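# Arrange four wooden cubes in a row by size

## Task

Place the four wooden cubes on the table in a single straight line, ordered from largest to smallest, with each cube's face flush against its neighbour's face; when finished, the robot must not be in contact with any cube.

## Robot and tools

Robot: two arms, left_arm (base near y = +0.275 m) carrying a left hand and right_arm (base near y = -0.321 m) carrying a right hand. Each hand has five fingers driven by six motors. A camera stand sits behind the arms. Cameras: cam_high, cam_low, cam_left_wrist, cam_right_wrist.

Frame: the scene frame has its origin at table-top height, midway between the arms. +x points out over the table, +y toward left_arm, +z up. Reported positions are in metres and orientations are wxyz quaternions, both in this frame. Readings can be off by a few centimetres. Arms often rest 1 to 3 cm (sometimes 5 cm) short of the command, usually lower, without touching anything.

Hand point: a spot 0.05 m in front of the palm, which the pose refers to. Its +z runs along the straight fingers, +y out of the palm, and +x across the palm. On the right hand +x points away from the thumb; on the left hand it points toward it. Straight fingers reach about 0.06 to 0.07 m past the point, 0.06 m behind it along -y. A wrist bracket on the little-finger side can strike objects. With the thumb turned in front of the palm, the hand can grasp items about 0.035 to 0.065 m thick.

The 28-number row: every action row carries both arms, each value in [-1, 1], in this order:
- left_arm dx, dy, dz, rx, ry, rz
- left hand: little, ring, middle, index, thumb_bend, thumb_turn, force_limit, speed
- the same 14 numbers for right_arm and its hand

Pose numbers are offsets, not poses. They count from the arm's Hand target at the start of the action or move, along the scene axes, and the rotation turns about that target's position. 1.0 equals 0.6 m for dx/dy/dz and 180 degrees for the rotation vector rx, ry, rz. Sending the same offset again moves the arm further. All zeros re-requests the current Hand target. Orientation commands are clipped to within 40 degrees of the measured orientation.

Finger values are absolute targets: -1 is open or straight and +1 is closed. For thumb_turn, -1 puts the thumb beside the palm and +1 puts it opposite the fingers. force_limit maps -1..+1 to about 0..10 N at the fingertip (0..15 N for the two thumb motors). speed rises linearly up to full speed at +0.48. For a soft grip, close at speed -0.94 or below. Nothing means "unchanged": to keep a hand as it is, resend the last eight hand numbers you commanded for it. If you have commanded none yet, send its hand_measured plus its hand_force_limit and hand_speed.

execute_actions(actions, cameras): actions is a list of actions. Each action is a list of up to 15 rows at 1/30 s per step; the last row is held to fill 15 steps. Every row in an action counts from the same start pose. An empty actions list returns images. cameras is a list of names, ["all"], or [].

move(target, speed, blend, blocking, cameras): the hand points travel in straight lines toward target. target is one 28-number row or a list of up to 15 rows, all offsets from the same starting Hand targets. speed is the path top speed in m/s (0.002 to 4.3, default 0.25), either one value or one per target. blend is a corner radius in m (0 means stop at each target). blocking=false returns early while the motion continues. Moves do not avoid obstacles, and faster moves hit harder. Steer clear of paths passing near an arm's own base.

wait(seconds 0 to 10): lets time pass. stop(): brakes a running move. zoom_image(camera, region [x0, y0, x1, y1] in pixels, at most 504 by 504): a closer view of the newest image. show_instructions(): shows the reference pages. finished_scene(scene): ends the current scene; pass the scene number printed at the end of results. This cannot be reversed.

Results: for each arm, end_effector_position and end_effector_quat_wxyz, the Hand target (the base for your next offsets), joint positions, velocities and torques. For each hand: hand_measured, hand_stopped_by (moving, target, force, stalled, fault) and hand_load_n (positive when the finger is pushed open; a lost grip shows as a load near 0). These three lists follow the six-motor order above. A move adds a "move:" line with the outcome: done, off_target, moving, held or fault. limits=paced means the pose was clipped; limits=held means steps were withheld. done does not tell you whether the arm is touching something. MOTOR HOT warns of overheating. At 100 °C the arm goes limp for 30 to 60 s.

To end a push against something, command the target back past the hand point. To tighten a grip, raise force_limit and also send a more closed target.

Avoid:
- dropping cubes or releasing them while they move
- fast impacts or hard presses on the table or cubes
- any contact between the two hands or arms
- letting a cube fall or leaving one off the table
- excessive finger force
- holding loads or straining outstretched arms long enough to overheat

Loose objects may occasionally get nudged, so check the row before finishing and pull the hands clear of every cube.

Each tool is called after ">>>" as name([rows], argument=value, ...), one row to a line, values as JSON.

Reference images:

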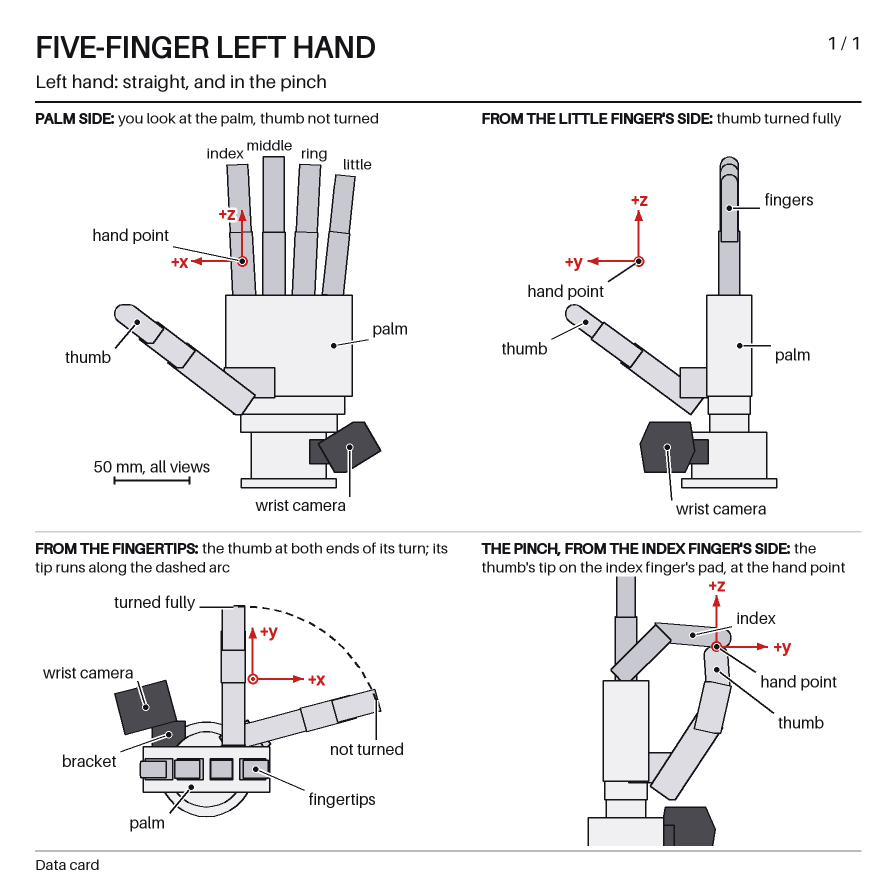

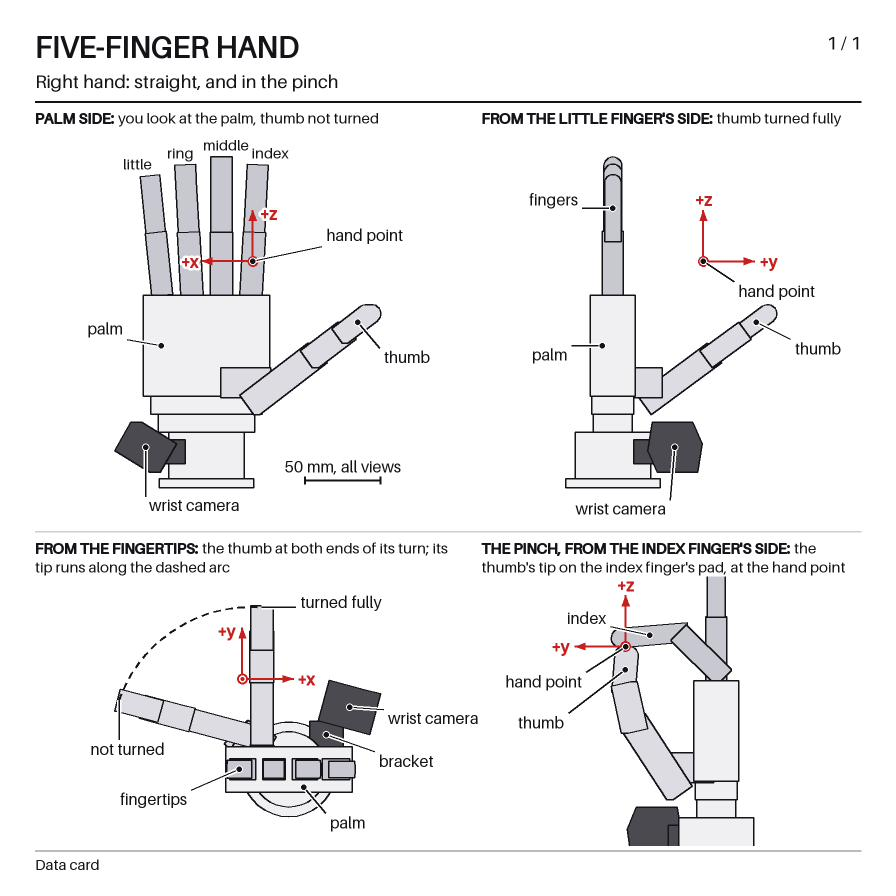

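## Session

Scene 2 solved. Now scene 3.

>>> execute_actions(actions=[])

>>> zoom_image(camera="cam_high", region=[120, 20, 560, 340])

Scene clock: 0.00 s.
left_arm: end_effector_position=(+0.3874, +0.3849, +0.2599) hand_measured=(-1.000, -1.000, -1.000, -1.000, -1.000, -1.000) hand_load_n=(+0.0, +0.0, +0.0, +0.0, +0.0, +0.0) hand_stopped_by=(target, target, target, target, target, target) hand_force_limit=0.00 hand_speed=-0.80 end_effector_quat_wxyz=(+0.197, -0.384, +0.765, -0.477) | right_arm: end_effector_position=(+0.4359, -0.0331, +0.1905) hand_measured=(-1.000, -1.000, -1.000, -1.000, -1.000, -1.000) hand_load_n=(+0.0, +0.0, +0.0, +0.0, +0.0, +0.0) hand_stopped_by=(target, target, target, target, target, target) hand_force_limit=0.00 hand_speed=-0.80 end_effector_quat_wxyz=(-0.020, +0.988, -0.148, +0.037)
Joint positions: left_arm=[0.646 1.241 1.126 -1.146 1.059 1.145] | right_arm=[0.664 1.777 1.636 -1.35 0.026 -0.627]
Joint velocities: within noise
Joint torques (N m): no reading
Heat: left arm: hottest shoulder 37 °C; right arm: hottest elbow 42 °C.
Hand target: left_arm +0.3914, +0.3884, +0.2650; +0.203, -0.381, +0.766, -0.476 | right_arm +0.4431, -0.0276, +0.2046; -0.034, +0.987, -0.148, +0.051
camera_calibration:
cam_left_wrist: T_world_to_cam=[[0.192292, -0.456419, 0.868738, -0.124738], [-0.944412, -0.326626, 0.0374381, 0.490693], [0.266665, -0.827645, -0.493855, 0.459498], [0, 0, 0, 1]] pos_world=[0.36487, 0.483642, 0.316919]
cam_right_wrist: T_world_to_cam=[[-0.0899812, -0.995854, 0.0133438, 0.000346601], [-0.937126, 0.0891957, 0.337399, 0.363758], [-0.337191, 0.0178548, -0.941267, 0.443376], [0, 0, 0, 1]] pos_world=[0.490421, -0.0400169, 0.294599]

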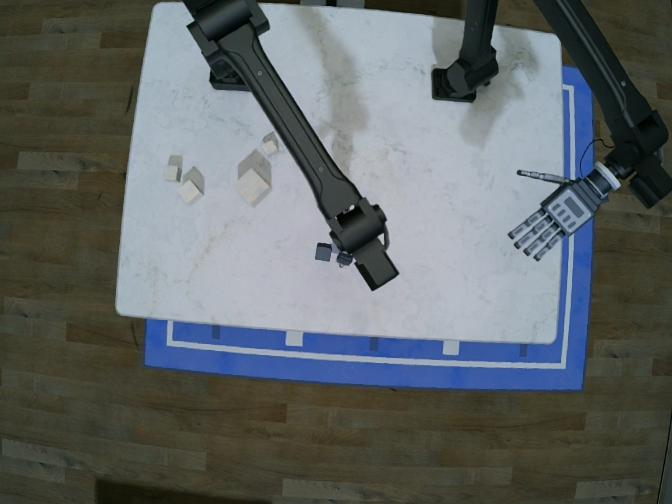

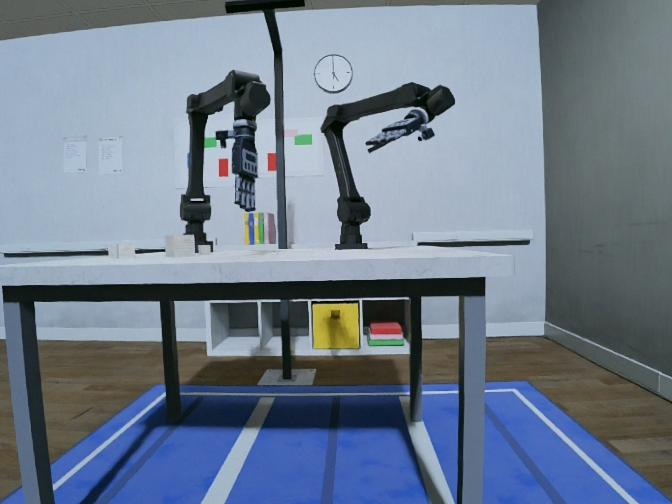

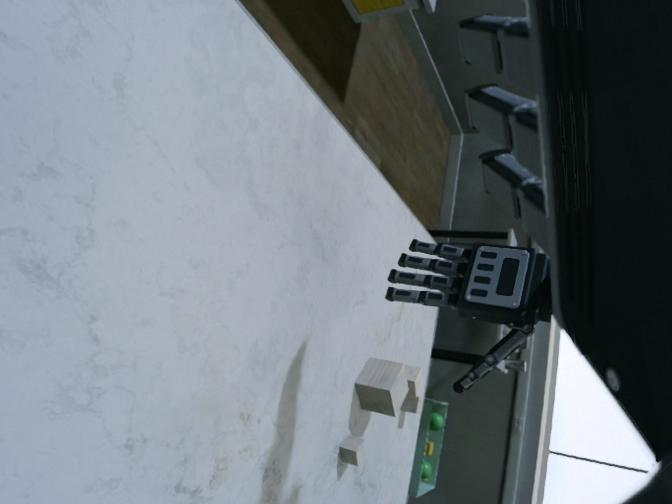

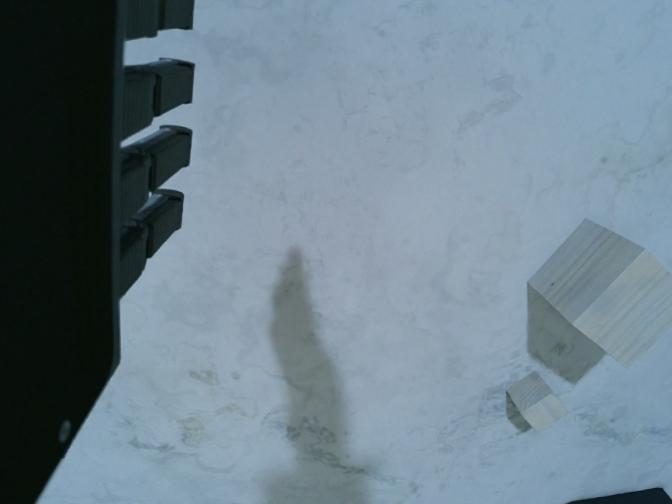

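Scaled by 1.145.

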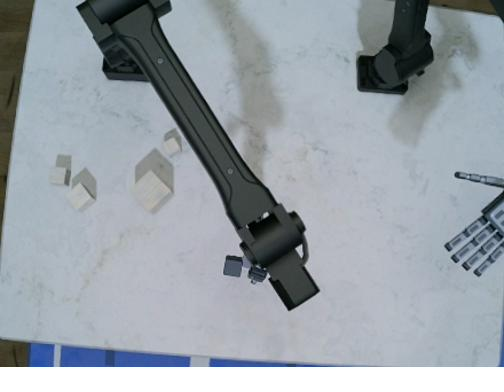

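>>> zoom_image(camera="cam_high", region=[150, 120, 290, 220])

Scaled by 3.600.

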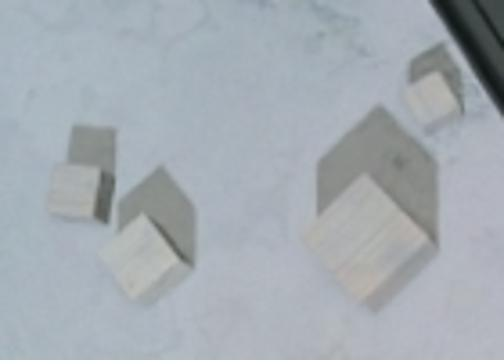

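>>> move([
  [0,0,0,0,0,0,-1,-1,-1,-1,-1,-1,0,-0.8,-0.3368,-0.324,-0.0243,-0.0217,0.0326,0.0946,1,-1,-1,-1,-1,-1,0,0],
  [0,0,0,0,0,0,-1,-1,-1,-1,-1,-1,0,-0.8,-0.3368,-0.324,-0.1977,-0.0217,0.0326,0.0946,1,-1,-1,-1,-1,-1,0,0],
], speed=[0.25,0.12], cameras=["cam_high","cam_right_wrist"])

Scene clock: 49.27 s.
left_arm: end_effector_position=(+0.3874, +0.3849, +0.2599) hand_measured=(-1.000, -1.000, -1.000, -1.000, -1.000, -1.000) hand_load_n=(+0.0, +0.0, +0.0, +0.0, +0.0, +0.0) hand_stopped_by=(target, target, target, target, target, target) hand_force_limit=0.00 hand_speed=-0.80 end_effector_quat_wxyz=(+0.197, -0.384, +0.765, -0.477) | right_arm: end_effector_position=(+0.2347, -0.2226, +0.0875) hand_measured=(+1.000, -1.000, -1.000, -1.000, -1.000, -1.000) hand_load_n=(+0.0, +0.0, +0.0, +0.0, +0.0, +0.0) hand_stopped_by=(target, target, target, target, target, target) hand_force_limit=0.00 hand_speed=0.00 end_effector_quat_wxyz=(+0.004, +1.000, -0.002, -0.003)
Joint positions: left_arm=[0.646 1.241 1.126 -1.146 1.059 1.145] | right_arm=[0.609 1.213 0.714 -1.081 0.003 -0.974]
Joint torques (N m): left_arm=[-0.03 -7.88 10.47 0.28 0.53 -0.1] | right_arm=[-1.73 -4.78 7.84 0.17 0.01 -0.05]
Heat: left arm: hottest shoulder 37 °C; right arm: hottest elbow 51 °C.
Hand target: left_arm +0.3914, +0.3884, +0.2650; +0.203, -0.381, +0.766, -0.476 | right_arm +0.2410, -0.2219, +0.0860; +0.000, +1.000, +0.000, +0.000
Off the commanded pose: left_arm 0.007 m, 1 deg | right_arm 0.007 m, 1 deg.
move: done
camera_calibration:
cam_right_wrist: T_world_to_cam=[[0.205352, -0.977155, 0.0547538, -0.273881], [-0.894557, -0.164712, 0.415497, 0.153551], [-0.396986, -0.134303, -0.907945, 0.259214], [0, 0, 0, 1]] pos_world=[0.296507, -0.207519, 0.186549]
Images, in order (width x height): cam_high 672x504, cam_right_wrist 672x504.

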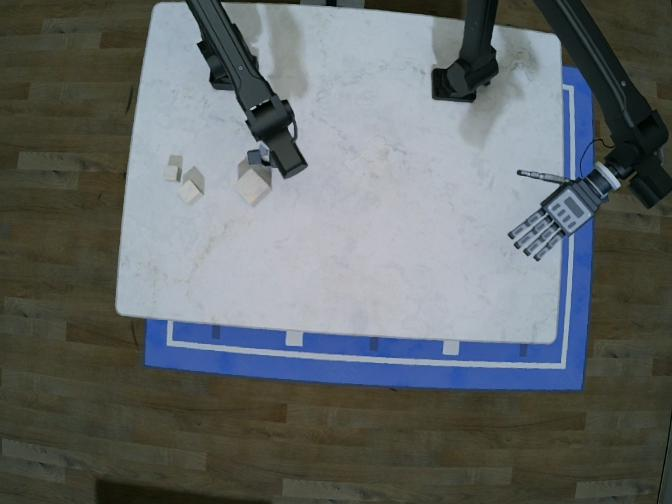

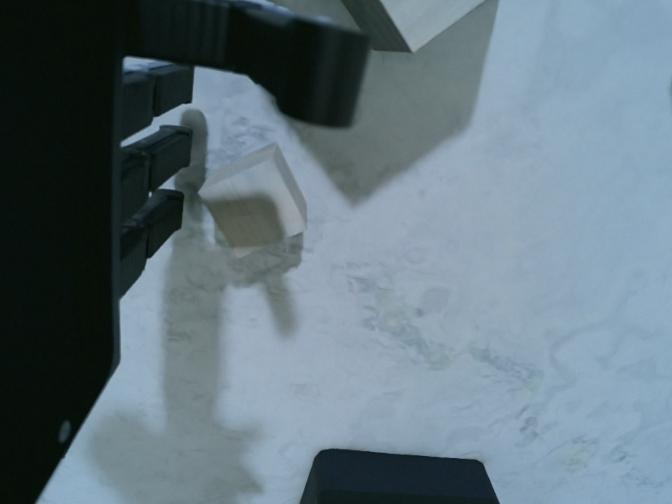

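>>> move(target=[0,0,0,0,0,0,-1,-1,-1,-1,-1,-1,0,-0.8,0.006,-0.2003,0,0,0,0,1,-1,-1,-1,-1,-1,0,0], speed=0.07, cameras=["cam_right_wrist"])

Scene clock: 56.43 s.
left_arm: end_effector_position=(+0.3874, +0.3849, +0.2599) hand_measured=(-1.000, -1.000, -1.000, -1.000, -1.000, -1.000) hand_load_n=(+0.0, -0.5, +0.0, +0.0, +0.0, +0.0) hand_stopped_by=(target, target, target, target, target, target) hand_force_limit=0.00 hand_speed=-0.80 end_effector_quat_wxyz=(+0.197, -0.384, +0.765, -0.477) | right_arm: end_effector_position=(+0.2442, -0.3397, +0.0813) hand_measured=(+1.000, -1.000, -1.000, -1.000, -1.000, -1.000) hand_load_n=(+0.0, +0.0, +0.0, +0.0, +0.0, +0.0) hand_stopped_by=(target, target, target, target, target, target) hand_force_limit=0.00 hand_speed=0.00 end_effector_quat_wxyz=(+0.002, +1.000, -0.002, -0.003)
Joint positions: left_arm=[0.646 1.241 1.126 -1.146 1.059 1.145] | right_arm=[0.187 1.113 0.622 -1.087 0.003 -1.395]
Joint torques (N m): left_arm=[0.67 -7.82 10.54 0.32 0.61 -0.09] | right_arm=[-0.62 -5.48 8.05 -0.62 0.04 0.04]
Heat: left arm: hottest shoulder 37 °C; right arm: hottest elbow 50 °C.
Hand target: left_arm +0.3914, +0.3884, +0.2650; +0.203, -0.381, +0.766, -0.476 | right_arm +0.2446, -0.3423, +0.0860; +0.000, +1.000, +0.000, +0.000
Off the commanded pose: left_arm 0.007 m, 1 deg | right_arm 0.005 m, 1 deg.
move: done
camera_calibration:
cam_right_wrist: T_world_to_cam=[[0.204641, -0.977498, 0.0511808, -0.389668], [-0.894677, -0.165579, 0.414892, 0.145077], [-0.397082, -0.130694, -0.90843, 0.24294], [0, 0, 0, 1]] pos_world=[0.306006, -0.325128, 0.180447]
Images, in order (width x height): cam_right_wrist 672x504.

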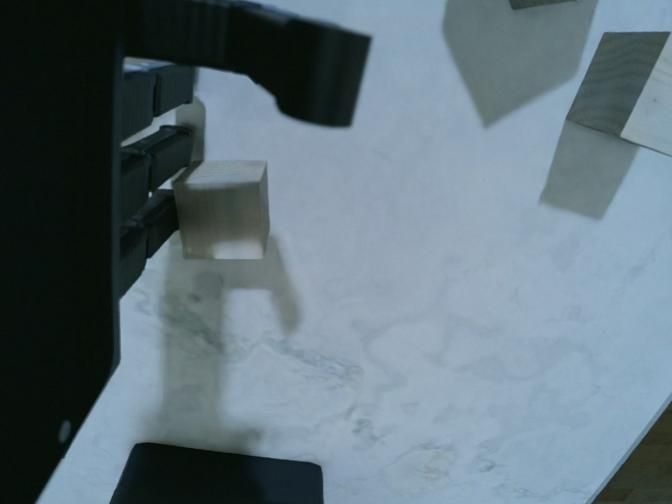

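>>> move([
  [0,0,0,0,0,0,-1,-1,-1,-1,-1,-1,0,-0.8,0,0.025,0,0,0,0,1,-1,-1,-1,-1,-1,0,0],
  [0,0,0,0,0,0,-1,-1,-1,-1,-1,-1,0,-0.8,-0.018,0.025,0,0,0,0,1,-1,-1,-1,-1,-1,0,0],
  [0,0,0,0,0,0,-1,-1,-1,-1,-1,-1,0,-0.8,-0.018,-0.0085,0,0,0,0,1,-1,-1,-1,-1,-1,0,0],
], speed=[0.06,0.06,0.04], cameras=["cam_right_wrist"])

>>> zoom_image(camera="cam_right_wrist", region=[120, 100, 320, 300])

Scene clock: 70.40 s.
left_arm: end_effector_position=(+0.3874, +0.3849, +0.2599) hand_measured=(-1.000, -1.000, -1.000, -1.000, -1.000, -1.000) hand_load_n=(+0.0, +0.0, +0.0, +0.0, +0.0, +0.0) hand_stopped_by=(target, target, target, target, target, target) hand_force_limit=0.00 hand_speed=-0.80 end_effector_quat_wxyz=(+0.197, -0.384, +0.765, -0.477) | right_arm: end_effector_position=(+0.2338, -0.3445, +0.0817) hand_measured=(+1.000, -1.000, -1.000, -1.000, -1.000, -1.000) hand_load_n=(+0.0, +0.0, +0.0, +0.0, +0.0, +0.0) hand_stopped_by=(target, target, target, target, target, target) hand_force_limit=0.00 hand_speed=0.00 end_effector_quat_wxyz=(+0.001, +1.000, -0.002, -0.003)
Joint positions: left_arm=[0.646 1.241 1.126 -1.146 1.059 1.145] | right_arm=[0.174 1.075 0.598 -1.1 0.001 -1.409]
Joint torques (N m): left_arm=[0.38 -8.7 10.48 0.25 0.55 -0.07] | right_arm=[-1.03 -5.19 8.02 -0.44 0.11 0.03]
Heat: left arm: hottest shoulder 37 °C; right arm: hottest elbow 49 °C.
Hand target: left_arm +0.3914, +0.3884, +0.2650; +0.203, -0.381, +0.766, -0.476 | right_arm +0.2340, -0.3473, +0.0861; +0.000, +1.000, +0.000, +0.000
Off the commanded pose: left_arm 0.007 m, 1 deg | right_arm 0.005 m, 0 deg.
move: done
camera_calibration:
cam_right_wrist: T_world_to_cam=[[0.204516, -0.977608, 0.0495642, -0.392117], [-0.895061, -0.166268, 0.413788, 0.134683], [-0.396281, -0.128989, -0.909023, 0.238874], [0, 0, 0, 1]] pos_world=[0.295404, -0.330131, 0.180847]
Images, in order (width x height): cam_right_wrist 672x504.

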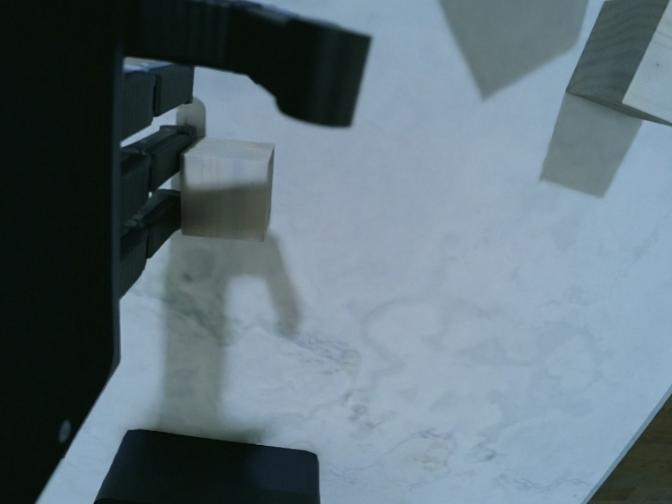

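Scaled by 2.520.

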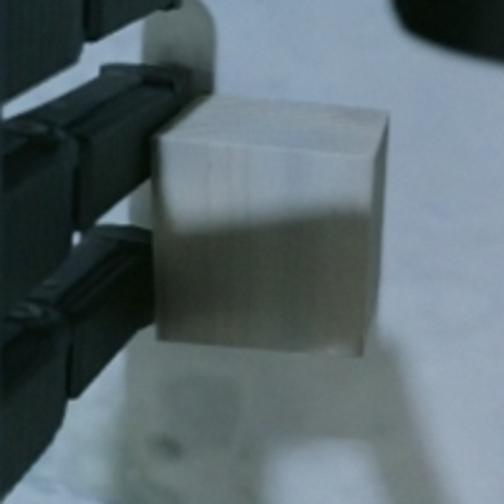

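>>> move(target=[0,0,0,0,0,0,-1,-1,-1,-1,-1,-1,0,-0.8,0,-0.012,0,0,0,0,1,-1,-1,-1,-1,-1,0,0], speed=0.04, cameras=["cam_right_wrist"])

>>> zoom_image(camera="cam_right_wrist", region=[120, 100, 320, 300])

Scene clock: 76.03 s.
left_arm: end_effector_position=(+0.3874, +0.3849, +0.2599) hand_measured=(-1.000, -1.000, -1.000, -1.000, -1.000, -1.000) hand_load_n=(-0.5, +0.0, +0.0, +0.0, +0.0, +0.0) hand_stopped_by=(target, target, target, target, target, target) hand_force_limit=0.00 hand_speed=-0.80 end_effector_quat_wxyz=(+0.197, -0.384, +0.765, -0.477) | right_arm: end_effector_position=(+0.2350, -0.3516, +0.0822) hand_measured=(+1.000, -1.000, -1.000, -1.000, -1.000, -1.000) hand_load_n=(+0.0, +0.0, +0.0, +0.0, +0.0, +0.0) hand_stopped_by=(target, target, target, target, target, target) hand_force_limit=0.00 hand_speed=0.00 end_effector_quat_wxyz=(+0.001, +1.000, -0.002, -0.001)
Joint positions: left_arm=[0.646 1.241 1.126 -1.146 1.059 1.145] | right_arm=[0.144 1.073 0.598 -1.1 0.001 -1.439]
Joint torques (N m): left_arm=[0.32 -9.41 10.41 0.25 0.54 -0.04] | right_arm=[-1.38 -4.19 7.84 -0.57 0.09 0.02]
Heat: left arm: hottest shoulder 37 °C; right arm: hottest elbow 49 °C.
Hand target: left_arm +0.3914, +0.3884, +0.2650; +0.203, -0.381, +0.766, -0.476 | right_arm +0.2339, -0.3545, +0.0860; +0.000, +1.000, +0.000, +0.000
Off the commanded pose: left_arm 0.007 m, 1 deg | right_arm 0.005 m, 0 deg.
move: done
camera_calibration:
cam_right_wrist: T_world_to_cam=[[0.204393, -0.977629, 0.0496489, -0.399186], [-0.896111, -0.166455, 0.411433, 0.134794], [-0.393964, -0.128585, -0.910087, 0.238646], [0, 0, 0, 1]] pos_world=[0.296399, -0.337132, 0.18155]
Images, in order (width x height): cam_right_wrist 672x504.

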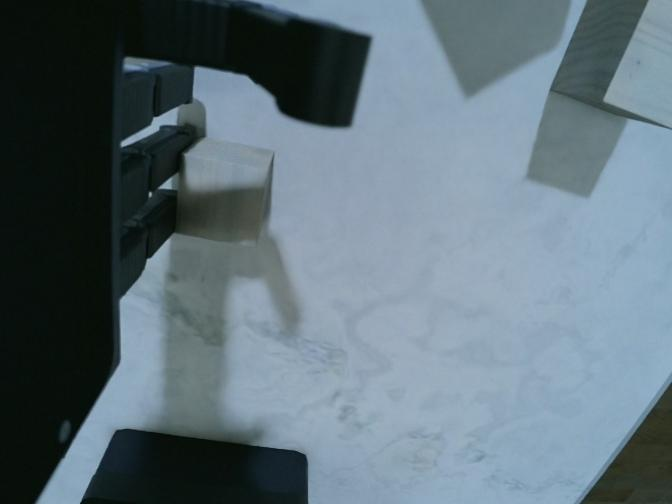

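Scaled by 2.520.

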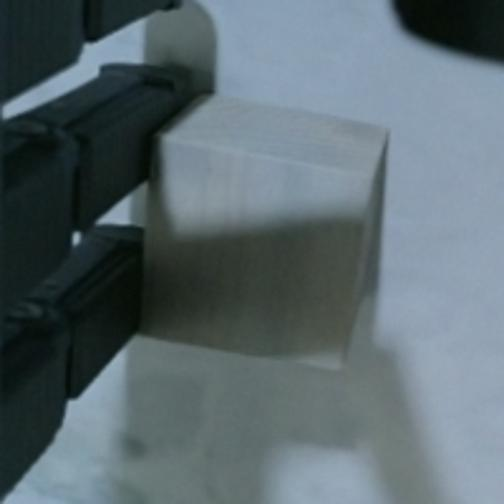

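>>> move([
  [0,0,0,0,0,0,-1,-1,-1,-1,-1,-1,0,-0.8,0,0.05,0,0,0,0,1,-1,-1,-1,-1,-1,0,0],
  [0,0,0,0,0,0,-1,-1,-1,-1,-1,-1,0,-0.8,0,0.06,0.2,0,0,0,-1,-1,-1,-1,-1,-1,0,0],
  [0,0,0,0,0,0,-1,-1,-1,-1,-1,-1,0,-0.8,0.06,0.0,0.2,0,0,-0.5,-1,-1,-1,-1,-1,-1,0,0],
  [0,0,0,0,0,0,-1,-1,-1,-1,-1,-1,0,-0.8,0.15,-0.06,0.22,0,0,-0.999,-1,-1,-1,-1,-1,-1,0,0],
], speed=[0.08,0.15,0.6,0.6], blend=[0,0,0.02,0], cameras=["cam_high","cam_right_wrist"])

>>> zoom_image(camera="cam_right_wrist", region=[120, 0, 620, 400])

Scene clock: 91.10 s.
left_arm: end_effector_position=(+0.3874, +0.3849, +0.2599) hand_measured=(-1.000, -1.000, -1.000, -1.000, -1.000, -1.000) hand_load_n=(+0.0, +0.0, +0.0, +0.0, +0.0, +0.0) hand_stopped_by=(target, target, target, target, target, target) hand_force_limit=0.00 hand_speed=-0.80 end_effector_quat_wxyz=(+0.197, -0.384, +0.765, -0.477) | right_arm: end_effector_position=(+0.3178, -0.3908, +0.2038) hand_measured=(-1.000, -1.000, -1.000, -1.000, -1.000, -1.000) hand_load_n=(+0.0, +0.0, +0.0, +0.0, +0.0, +0.0) hand_stopped_by=(target, target, target, target, target, target) hand_force_limit=0.00 hand_speed=0.00 end_effector_quat_wxyz=(-0.013, -0.003, +1.000, +0.008)
Joint positions: left_arm=[0.646 1.241 1.126 -1.146 1.059 1.145] | right_arm=[-0.449 1.127 0.972 -1.446 -0.003 1.1]
Joint torques (N m): left_arm=[0.38 -8.64 10.45 0.34 0.57 -0.12] | right_arm=[1.2 -6.18 10.93 -0.61 0.16 0.31]
Heat: left arm: hottest shoulder 37 °C; right arm: hottest elbow 50 °C.
Hand target: left_arm +0.3914, +0.3884, +0.2650; +0.203, -0.381, +0.766, -0.476 | right_arm +0.3238, -0.3905, +0.2180; +0.000, -0.001, +1.000, +0.000
Off the commanded pose: left_arm 0.007 m, 1 deg | right_arm 0.015 m, 2 deg.
move: off_target (right_arm); target 2's new numbers were sent with right_arm's hand 0.023 m and 3 deg from that target
camera_calibration:
cam_right_wrist: T_world_to_cam=[[-0.21211, 0.974739, 0.0699581, 0.430647], [0.906001, 0.169309, 0.387938, -0.284285], [0.366293, 0.145668, -0.919027, 0.244207], [0, 0, 0, 1]] pos_world=[0.259456, -0.407209, 0.304591]
Images, in order (width x height): cam_high 672x504, cam_right_wrist 672x504.

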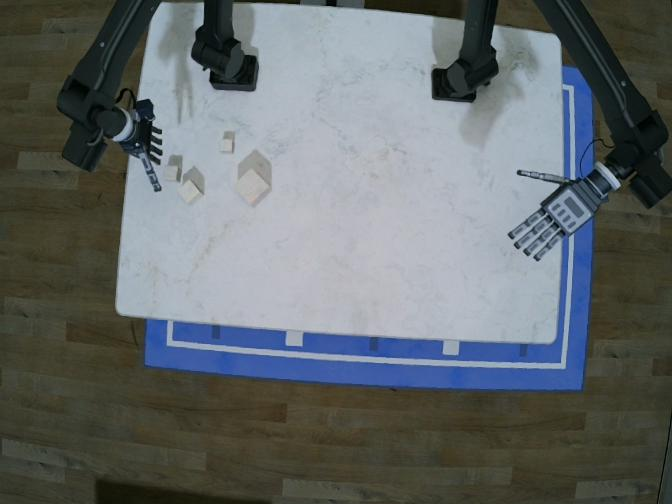

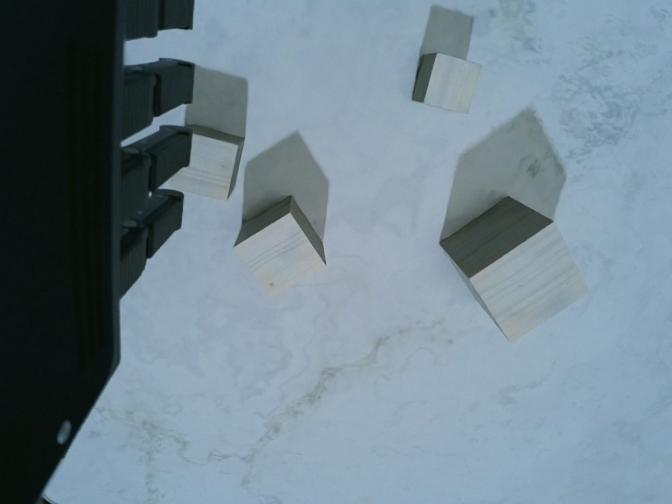

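Scaled by 1.008.

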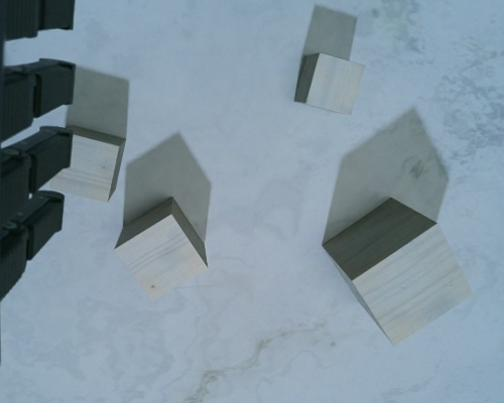

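>>> move([
  [0,0,0,0,0,0,-1,-1,-1,-1,-1,-1,0,-0.8,0.1503,0,-0.03,0,0,0,1,-1,-1,-1,-1,-1,0,0],
  [0,0,0,0,0,0,-1,-1,-1,-1,-1,-1,0,-0.8,0.1503,0,-0.2133,0,0,0,1,-1,-1,-1,-1,-1,0,0],
], speed=[0.2,0.1], cameras=["cam_high","cam_right_wrist"])

Scene clock: 111.03 s.
left_arm: end_effector_position=(+0.3874, +0.3849, +0.2599) hand_measured=(-1.000, -1.000, -1.000, -1.000, -1.000, -1.000) hand_load_n=(+0.0, +0.0, +0.0, +0.0, +0.0, +0.0) hand_stopped_by=(target, target, target, target, target, target) hand_force_limit=0.00 hand_speed=-0.80 end_effector_quat_wxyz=(+0.197, -0.384, +0.765, -0.477) | right_arm: end_effector_position=(+0.4070, -0.3917, +0.0909) hand_measured=(+1.000, -1.000, -1.000, -1.000, -1.000, -1.000) hand_load_n=(+0.0, +0.5, +0.0, +0.0, +0.0, +0.0) hand_stopped_by=(target, target, target, target, target, target) hand_force_limit=0.00 hand_speed=0.00 end_effector_quat_wxyz=(-0.006, -0.003, +1.000, +0.004)
Joint positions: left_arm=[0.646 1.241 1.126 -1.146 1.059 1.145] | right_arm=[-0.343 1.443 0.939 -1.079 -0.002 1.206]
Joint torques (N m): left_arm=[0.32 -8.47 10.4 0.28 0.64 -0.06] | right_arm=[0.32 -7.36 8.09 0.34 0.18 0.28]
Heat: left arm: hottest elbow 38 °C; right arm: hottest elbow 50 °C.
Hand target: left_arm +0.3914, +0.3884, +0.2650; +0.203, -0.381, +0.766, -0.476 | right_arm +0.4140, -0.3905, +0.0900; +0.000, -0.001, +1.000, +0.000
Off the commanded pose: left_arm 0.007 m, 1 deg | right_arm 0.007 m, 1 deg.
move: done
camera_calibration:
cam_right_wrist: T_world_to_cam=[[-0.213044, 0.975323, 0.0579338, 0.460129], [0.900356, 0.17295, 0.399309, -0.318352], [0.379436, 0.137232, -0.914984, 0.0989151], [0, 0, 0, 1]] pos_world=[0.347126, -0.40729, 0.19097]
Images, in order (width x height): cam_high 672x504, cam_right_wrist 672x504.

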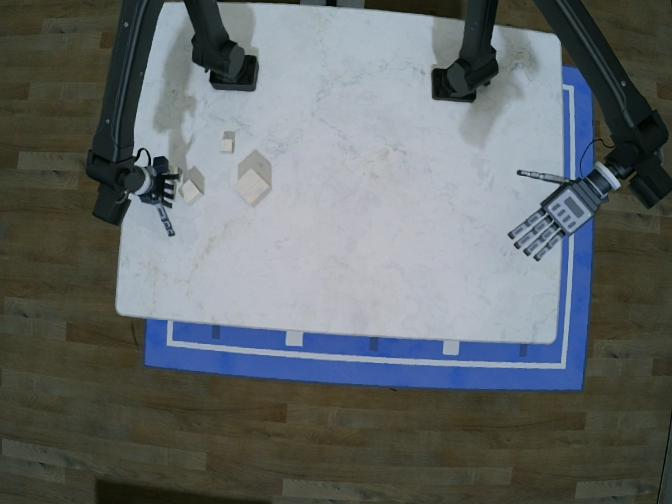

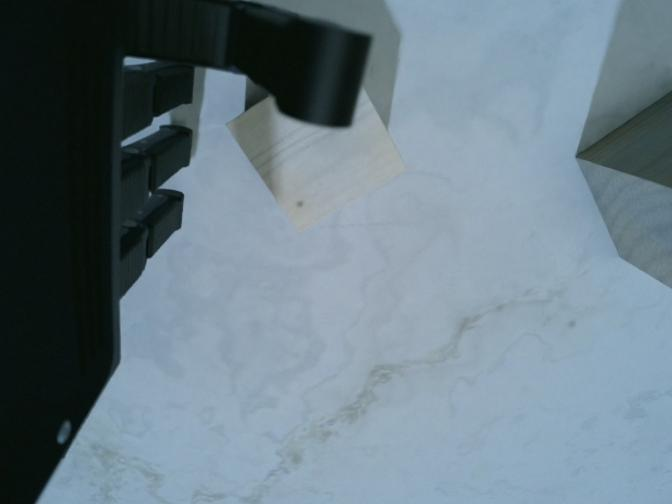

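>>> move(target=[0,0,0,0,0,0,-1,-1,-1,-1,-1,-1,0,-0.8,0,0.1908,0,0,0,0,1,-1,-1,-1,-1,-1,0,0], speed=0.07, cameras=["cam_right_wrist"])

Scene clock: 116.37 s.
left_arm: end_effector_position=(+0.3874, +0.3849, +0.2599) hand_measured=(-1.000, -1.000, -1.000, -1.000, -1.000, -1.000) hand_load_n=(+0.0, +0.0, +0.0, +0.0, +0.0, +0.0) hand_stopped_by=(target, target, target, target, target, target) hand_force_limit=0.00 hand_speed=-0.80 end_effector_quat_wxyz=(+0.197, -0.384, +0.765, -0.477) | right_arm: end_effector_position=(+0.4063, -0.2789, +0.0809) hand_measured=(+1.000, -1.000, -1.000, -1.000, -1.000, -1.000) hand_load_n=(+0.0, +0.0, -0.5, +0.0, +0.0, +0.0) hand_stopped_by=(target, target, target, target, target, target) hand_force_limit=0.00 hand_speed=0.00 end_effector_quat_wxyz=(-0.020, -0.003, +1.000, +0.002)
Joint positions: left_arm=[0.646 1.241 1.126 -1.146 1.059 1.145] | right_arm=[-0.035 1.414 0.881 -1.078 -0.002 1.513]
Joint torques (N m): left_arm=[-0.09 -8.18 10.43 0.39 0.56 -0.1] | right_arm=[0.73 -9.11 7.66 0.42 0.08 0.3]
Heat: left arm: hottest elbow 38 °C; right arm: hottest elbow 50 °C.
Hand target: left_arm +0.3914, +0.3884, +0.2650; +0.203, -0.381, +0.766, -0.476 | right_arm +0.4141, -0.2760, +0.0900; +0.000, -0.001, +1.000, +0.000
Off the commanded pose: left_arm 0.007 m, 1 deg | right_arm 0.012 m, 2 deg.
move: off_target (right_arm)
camera_calibration:
cam_right_wrist: T_world_to_cam=[[-0.212604, 0.975216, 0.0612691, 0.349975], [0.911174, 0.175214, 0.37291, -0.334973], [0.352933, 0.135109, -0.925842, 0.0856826], [0, 0, 0, 1]] pos_world=[0.349385, -0.294186, 0.182801]
Images, in order (width x height): cam_right_wrist 672x504.

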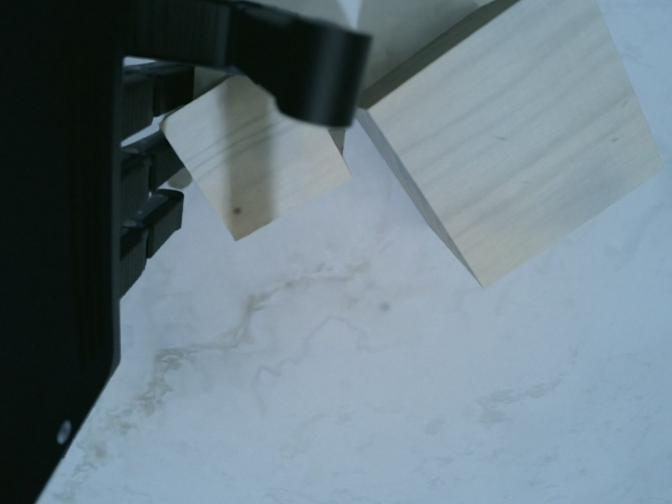

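>>> move([
  [0,0,0,0,0,0,-1,-1,-1,-1,-1,-1,0,-0.8,0,-0.035,0,0,0,0,1,-1,-1,-1,-1,-1,0,0],
  [0,0,0,0,0,0,-1,-1,-1,-1,-1,-1,0,-0.8,0,-0.05,0.2,0,0,0,-1,-1,-1,-1,-1,-1,0,0],
  [0,0,0,0,0,0,-1,-1,-1,-1,-1,-1,0,-0.8,-0.175,-0.2667,0.2,0,0,0.5,-1,-1,-1,-1,-1,-1,0,0],
  [0,0,0,0,0,0,-1,-1,-1,-1,-1,-1,0,-0.8,-0.175,-0.2667,-0.005,0,0,0.5,-1,-1,-1,-1,-1,-1,0,0],
], speed=[0.08,0.15,0.5,0.12], cameras=["cam_high","cam_right_wrist"])

Scene clock: 143.83 s.
left_arm: end_effector_position=(+0.3874, +0.3849, +0.2599) hand_measured=(-1.000, -1.000, -1.000, -1.000, -1.000, -1.000) hand_load_n=(+0.0, +0.0, +0.0, +0.0, +0.0, +0.0) hand_stopped_by=(target, target, target, target, target, target) hand_force_limit=0.00 hand_speed=-0.80 end_effector_quat_wxyz=(+0.197, -0.384, +0.765, -0.477) | right_arm: end_effector_position=(+0.3051, -0.4301, +0.0885) hand_measured=(-1.000, -1.000, -1.000, -1.000, -1.000, -1.000) hand_load_n=(+0.0, +0.0, +0.0, +0.0, +0.0, +0.0) hand_stopped_by=(target, target, target, target, target, target) hand_force_limit=0.00 hand_speed=0.00 end_effector_quat_wxyz=(+0.004, +0.707, -0.707, -0.005)
Joint positions: left_arm=[0.646 1.241 1.126 -1.146 1.059 1.145] | right_arm=[-0.374 1.429 0.914 -1.068 0.003 -0.39]
Joint torques (N m): left_arm=[-0.5 -7.41 10.48 0.34 0.56 -0.08] | right_arm=[-0.73 -7.36 7.83 0.4 -0.02 -0.05]
Heat: left arm: hottest elbow 38 °C; right arm: hottest elbow 50 °C.
Hand target: left_arm +0.3914, +0.3884, +0.2650; +0.203, -0.381, +0.766, -0.476 | right_arm +0.3091, -0.4360, +0.0870; +0.000, +0.708, -0.706, +0.000
Off the commanded pose: left_arm 0.007 m, 1 deg | right_arm 0.007 m, 1 deg.
move: done; target 2's new numbers were sent with right_arm's hand 0.028 m and 3 deg from that target
camera_calibration:
cam_right_wrist: T_world_to_cam=[[-0.976197, -0.208298, 0.0604242, 0.199554], [-0.165654, 0.895914, 0.412185, 0.416018], [-0.139992, 0.392365, -0.909094, 0.408419], [0, 0, 0, 1]] pos_world=[0.320895, -0.491399, 0.187757]
Images, in order (width x height): cam_high 672x504, cam_right_wrist 672x504.

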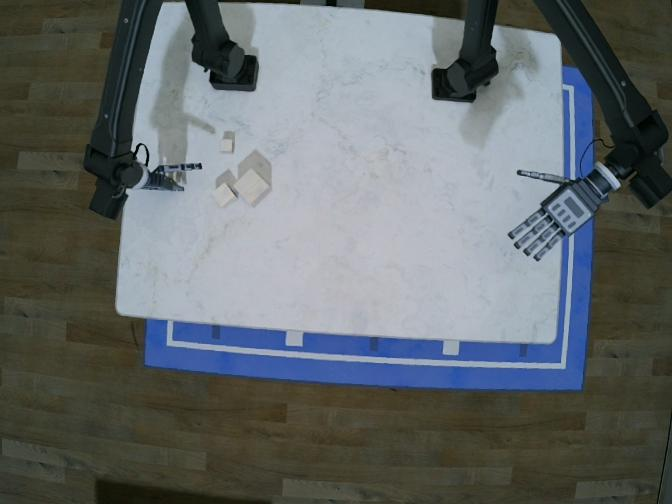

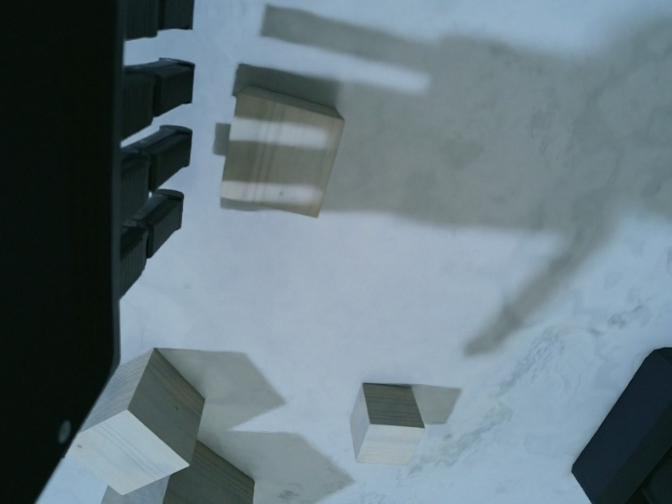

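>>> move([
  [0,0,0,0,0,0,-1,-1,-1,-1,-1,-1,0,-0.8,-0.0952,0,0,0,0,0,-1,-1,-1,-1,-1,-1,0,0],
  [0,0,0,0,0,0,-1,-1,-1,-1,-1,-1,0,-0.8,-0.05,0,0,0,0,0,-1,-1,-1,-1,-1,-1,0,0],
  [0,0,0,0,0,0,-1,-1,-1,-1,-1,-1,0,-0.8,-0.04,0,0.2,0,0,0,-1,-1,-1,-1,-1,-1,0,0],
  [0,0,0,0,0,0,-1,-1,-1,-1,-1,-1,0,-0.8,0.0932,0.253,0.2,0,0,0,-1,-1,-1,-1,-1,-1,0,0],
  [0,0,0,0,0,0,-1,-1,-1,-1,-1,-1,0,-0.8,0.0932,0.253,0.003,0,0,0,-1,-1,-1,-1,-1,-1,0,0],
], speed=[0.06,0.08,0.15,0.25,0.12], cameras=["cam_high","cam_right_wrist"])

Scene clock: 163.83 s.
left_arm: end_effector_position=(+0.3874, +0.3849, +0.2599) hand_measured=(-1.000, -1.000, -1.000, -1.000, -1.000, -1.000) hand_load_n=(+0.0, +0.0, +0.0, +0.0, +0.0, +0.0) hand_stopped_by=(target, target, target, target, target, target) hand_force_limit=0.00 hand_speed=-0.80 end_effector_quat_wxyz=(+0.197, -0.384, +0.765, -0.477) | right_arm: end_effector_position=(+0.3586, -0.2874, +0.0901) hand_measured=(-1.000, -1.000, -1.000, -1.000, -1.000, -1.000) hand_load_n=(-0.5, +0.0, +0.0, +0.0, +0.0, +0.0) hand_stopped_by=(target, target, target, target, target, target) hand_force_limit=0.00 hand_speed=0.00 end_effector_quat_wxyz=(+0.004, +0.710, -0.704, -0.005)
Joint positions: left_arm=[0.646 1.241 1.126 -1.146 1.059 1.145] | right_arm=[0.026 1.493 0.988 -1.079 -0.002 0.001]
Joint torques (N m): left_arm=[0.38 -8.53 10.41 0.44 0.58 -0.07] | right_arm=[-0.09 -7.53 8.05 0.43 0.12 0.27]
Heat: left arm: hottest elbow 38 °C; right arm: hottest elbow 50 °C.
Hand target: left_arm +0.3914, +0.3884, +0.2650; +0.203, -0.381, +0.766, -0.476 | right_arm +0.3649, -0.2842, +0.0887; +0.000, +0.708, -0.706, +0.000
Off the commanded pose: left_arm 0.007 m, 1 deg | right_arm 0.007 m, 1 deg.
move: done
camera_calibration:
cam_right_wrist: T_world_to_cam=[[-0.974329, -0.216527, 0.0616391, 0.278248], [-0.17269, 0.894474, 0.412426, 0.298391], [-0.144436, 0.391194, -0.908904, 0.362604], [0, 0, 0, 1]] pos_world=[0.375007, -0.348503, 0.189357]
Images, in order (width x height): cam_high 672x504, cam_right_wrist 672x504.

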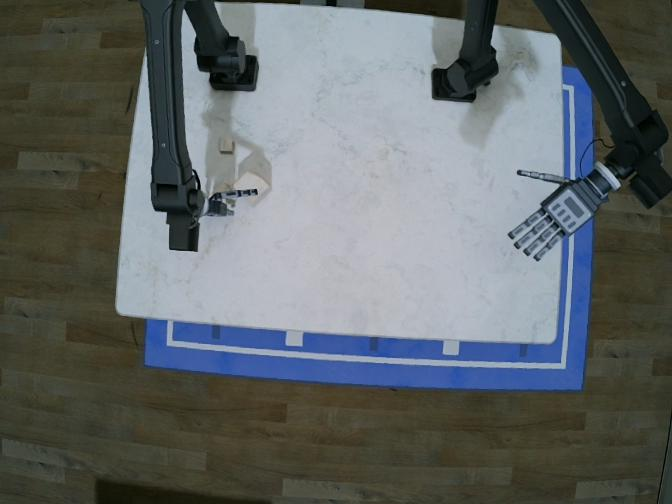

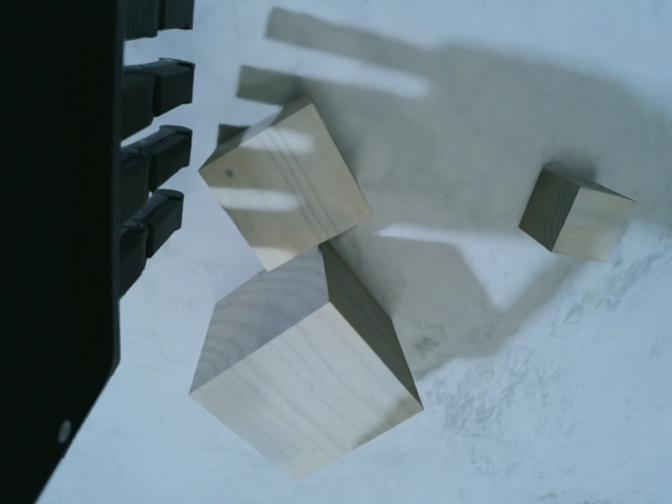

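>>> move(target=[0,0,0,0,0,0,-1,-1,-1,-1,-1,-1,0,-0.8,-0.085,-0.006,0,0,0,0,-1,-1,-1,-1,-1,-1,0,0], speed=0.04, cameras=["cam_right_wrist"])

Scene clock: 191.33 s.
left_arm: end_effector_position=(+0.3874, +0.3849, +0.2599) hand_measured=(-1.000, -1.000, -1.000, -1.000, -1.000, -1.000) hand_load_n=(+0.0, +0.0, +0.0, +0.0, +0.0, +0.0) hand_stopped_by=(target, target, target, target, target, target) hand_force_limit=0.00 hand_speed=-0.80 end_effector_quat_wxyz=(+0.197, -0.384, +0.765, -0.477) | right_arm: end_effector_position=(+0.3080, -0.2880, +0.0837) hand_measured=(-1.000, -1.000, -1.000, -1.000, -1.000, -1.000) hand_load_n=(+0.0, +0.0, +0.0, +0.0, +0.0, +0.0) hand_stopped_by=(target, target, target, target, target, target) hand_force_limit=0.00 hand_speed=0.00 end_effector_quat_wxyz=(+0.012, +0.710, -0.704, -0.013)
Joint positions: left_arm=[0.646 1.241 1.126 -1.146 1.059 1.145] | right_arm=[0.026 1.39 0.856 -1.071 -0.001 0.001]
Joint torques (N m): left_arm=[0.73 -8.29 10.29 0.18 0.59 -0.04] | right_arm=[-1.08 -8.76 7.84 0.06 0.08 0.17]
Heat: left arm: hottest elbow 38 °C; right arm: hottest elbow 48 °C.
Hand target: left_arm +0.3914, +0.3884, +0.2650; +0.203, -0.381, +0.766, -0.476 | right_arm +0.3140, -0.2878, +0.0888; +0.000, +0.708, -0.706, +0.000
Off the commanded pose: left_arm 0.007 m, 1 deg | right_arm 0.008 m, 2 deg.
move: done
camera_calibration:
cam_right_wrist: T_world_to_cam=[[-0.972855, -0.216473, 0.0818037, 0.227007], [-0.164155, 0.894708, 0.415392, 0.28999], [-0.163112, 0.390688, -0.905957, 0.354981], [0, 0, 0, 1]] pos_world=[0.32635, -0.349002, 0.182568]
Images, in order (width x height): cam_right_wrist 672x504.

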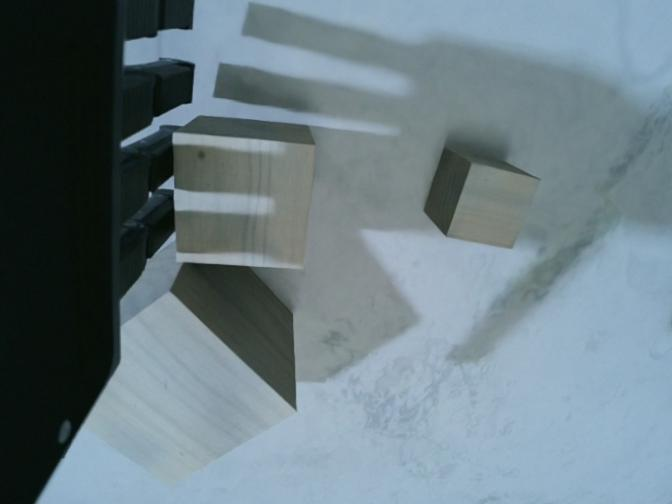

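>>> move([
  [0,0,0,0,0,0,-1,-1,-1,-1,-1,-1,0,-0.8,0.033,0,0,0,0,0,-1,-1,-1,-1,-1,-1,0,0],
  [0,0,0,0,0,0,-1,-1,-1,-1,-1,-1,0,-0.8,0.04,-0.01,0.2,0,0,0,-1,-1,-1,-1,-1,-1,0,0],
  [0,0,0,0,0,0,-1,-1,-1,-1,-1,-1,0,-0.8,-0.0233,-0.2453,0.2,0,0,-0.5,-1,-1,-1,-1,-1,-1,0,0],
  [0,0,0,0,0,0,-1,-1,-1,-1,-1,-1,0,-0.8,-0.0233,-0.2453,-0.0047,0,0,-0.5,-1,-1,-1,-1,-1,-1,0,0],
], speed=[0.08,0.15,0.5,0.12], cameras=["cam_high","cam_right_wrist"])

Scene clock: 211.87 s.
left_arm: end_effector_position=(+0.3874, +0.3849, +0.2599) hand_measured=(-1.000, -1.000, -1.000, -1.000, -1.000, -1.000) hand_load_n=(+0.0, +0.0, +0.5, +0.0, +0.0, +0.0) hand_stopped_by=(target, target, target, target, target, target) hand_force_limit=0.00 hand_speed=-0.80 end_effector_quat_wxyz=(+0.197, -0.384, +0.765, -0.477) | right_arm: end_effector_position=(+0.2956, -0.4290, +0.0870) hand_measured=(-1.000, -1.000, -1.000, -1.000, -1.000, -1.000) hand_load_n=(+0.0, +0.0, +0.0, +0.0, +0.0, +0.0) hand_stopped_by=(target, target, target, target, target, target) hand_force_limit=0.00 hand_speed=0.00 end_effector_quat_wxyz=(-0.004, -0.012, +1.000, +0.004)
Joint positions: left_arm=[0.646 1.241 1.126 -1.146 1.059 1.145] | right_arm=[-0.6 1.232 0.728 -1.079 -0.002 0.931]
Joint torques (N m): left_arm=[0.79 -7.82 10.45 0.13 0.57 -0.1] | right_arm=[-0.79 -5.42 7.9 0.34 0.14 0.18]
Heat: left arm: hottest elbow 39 °C; right arm: hottest elbow 49 °C.
Hand target: left_arm +0.3914, +0.3884, +0.2650; +0.203, -0.381, +0.766, -0.476 | right_arm +0.3001, -0.4350, +0.0860; +0.000, -0.001, +1.000, +0.000
Off the commanded pose: left_arm 0.007 m, 1 deg | right_arm 0.008 m, 1 deg.
move: done
camera_calibration:
cam_right_wrist: T_world_to_cam=[[-0.231098, 0.971197, 0.05806, 0.476492], [0.895523, 0.189006, 0.402884, -0.202166], [0.380306, 0.1451, -0.913408, 0.145807], [0, 0, 0, 1]] pos_world=[0.235709, -0.445714, 0.186966]
Images, in order (width x height): cam_high 672x504, cam_right_wrist 672x504.

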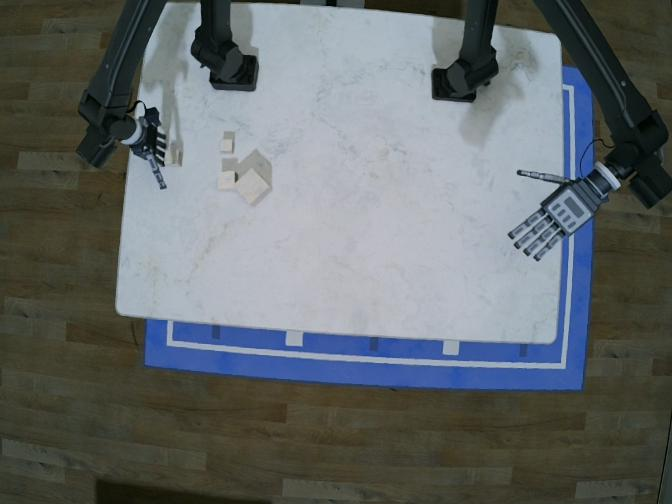

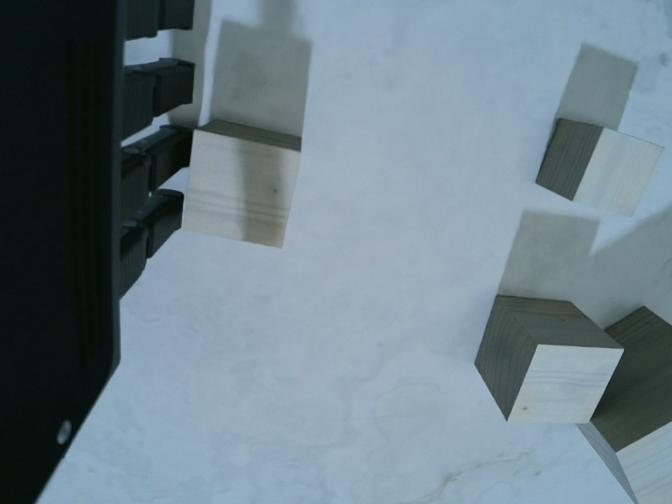

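>>> move(target=[0,0,0,0,0,0,-1,-1,-1,-1,-1,-1,0,-0.8,-0.002,0.2717,0,0,0,0,-1,-1,-1,-1,-1,-1,0,0], speed=0.07, cameras=["cam_right_wrist"])

>>> zoom_image(camera="cam_right_wrist", region=[150, 0, 450, 270])

Scene clock: 225.17 s.
left_arm: end_effector_position=(+0.3874, +0.3849, +0.2599) hand_measured=(-1.000, -1.000, -1.000, -1.000, -1.000, -1.000) hand_load_n=(+0.0, +0.0, +0.0, +0.0, +0.0, +0.0) hand_stopped_by=(target, target, target, target, target, target) hand_force_limit=0.00 hand_speed=-0.80 end_effector_quat_wxyz=(+0.197, -0.384, +0.765, -0.477) | right_arm: end_effector_position=(+0.2986, -0.2743, +0.0810) hand_measured=(-1.000, -1.000, -1.000, -1.000, -1.000, -1.000) hand_load_n=(+0.0, +0.0, +0.0, +0.0, +0.0, +0.0) hand_stopped_by=(target, target, target, target, target, target) hand_force_limit=0.00 hand_speed=0.00 end_effector_quat_wxyz=(-0.004, -0.003, +1.000, +0.001)
Joint positions: left_arm=[0.646 1.241 1.126 -1.146 1.059 1.145] | right_arm=[-0.039 1.08 0.601 -1.099 -0.002 1.51]
Joint torques (N m): left_arm=[-0.26 -8.76 10.47 0.28 0.58 -0.12] | right_arm=[0.38 -4.48 8.34 -0.51 0.09 0.24]
Heat: left arm: hottest elbow 39 °C; right arm: hottest elbow 49 °C.
Hand target: left_arm +0.3914, +0.3884, +0.2650; +0.203, -0.381, +0.766, -0.476 | right_arm +0.2988, -0.2720, +0.0859; +0.000, -0.001, +1.000, +0.000
Off the commanded pose: left_arm 0.007 m, 1 deg | right_arm 0.006 m, 0 deg.
move: done
camera_calibration:
cam_right_wrist: T_world_to_cam=[[-0.213686, 0.975503, 0.0522708, 0.323779], [0.898632, 0.175298, 0.402158, -0.236297], [0.383143, 0.132908, -0.914077, 0.112526], [0, 0, 0, 1]] pos_world=[0.238417, -0.289381, 0.180962]
Images, in order (width x height): cam_right_wrist 672x504.

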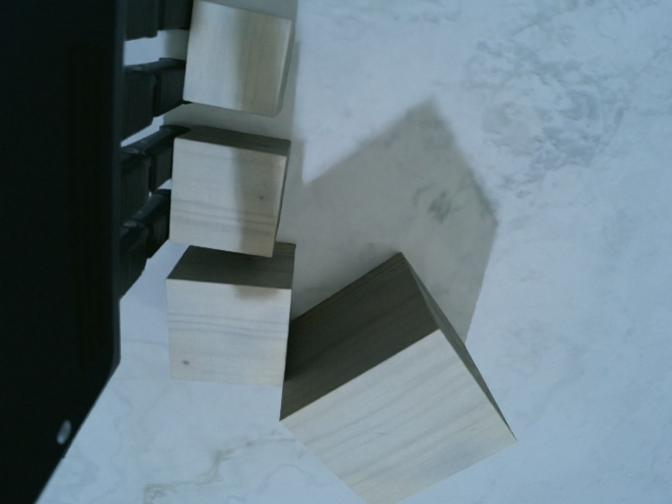

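Scaled by 1.680.

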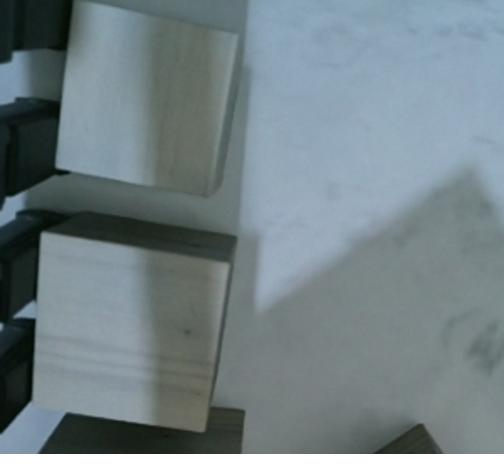

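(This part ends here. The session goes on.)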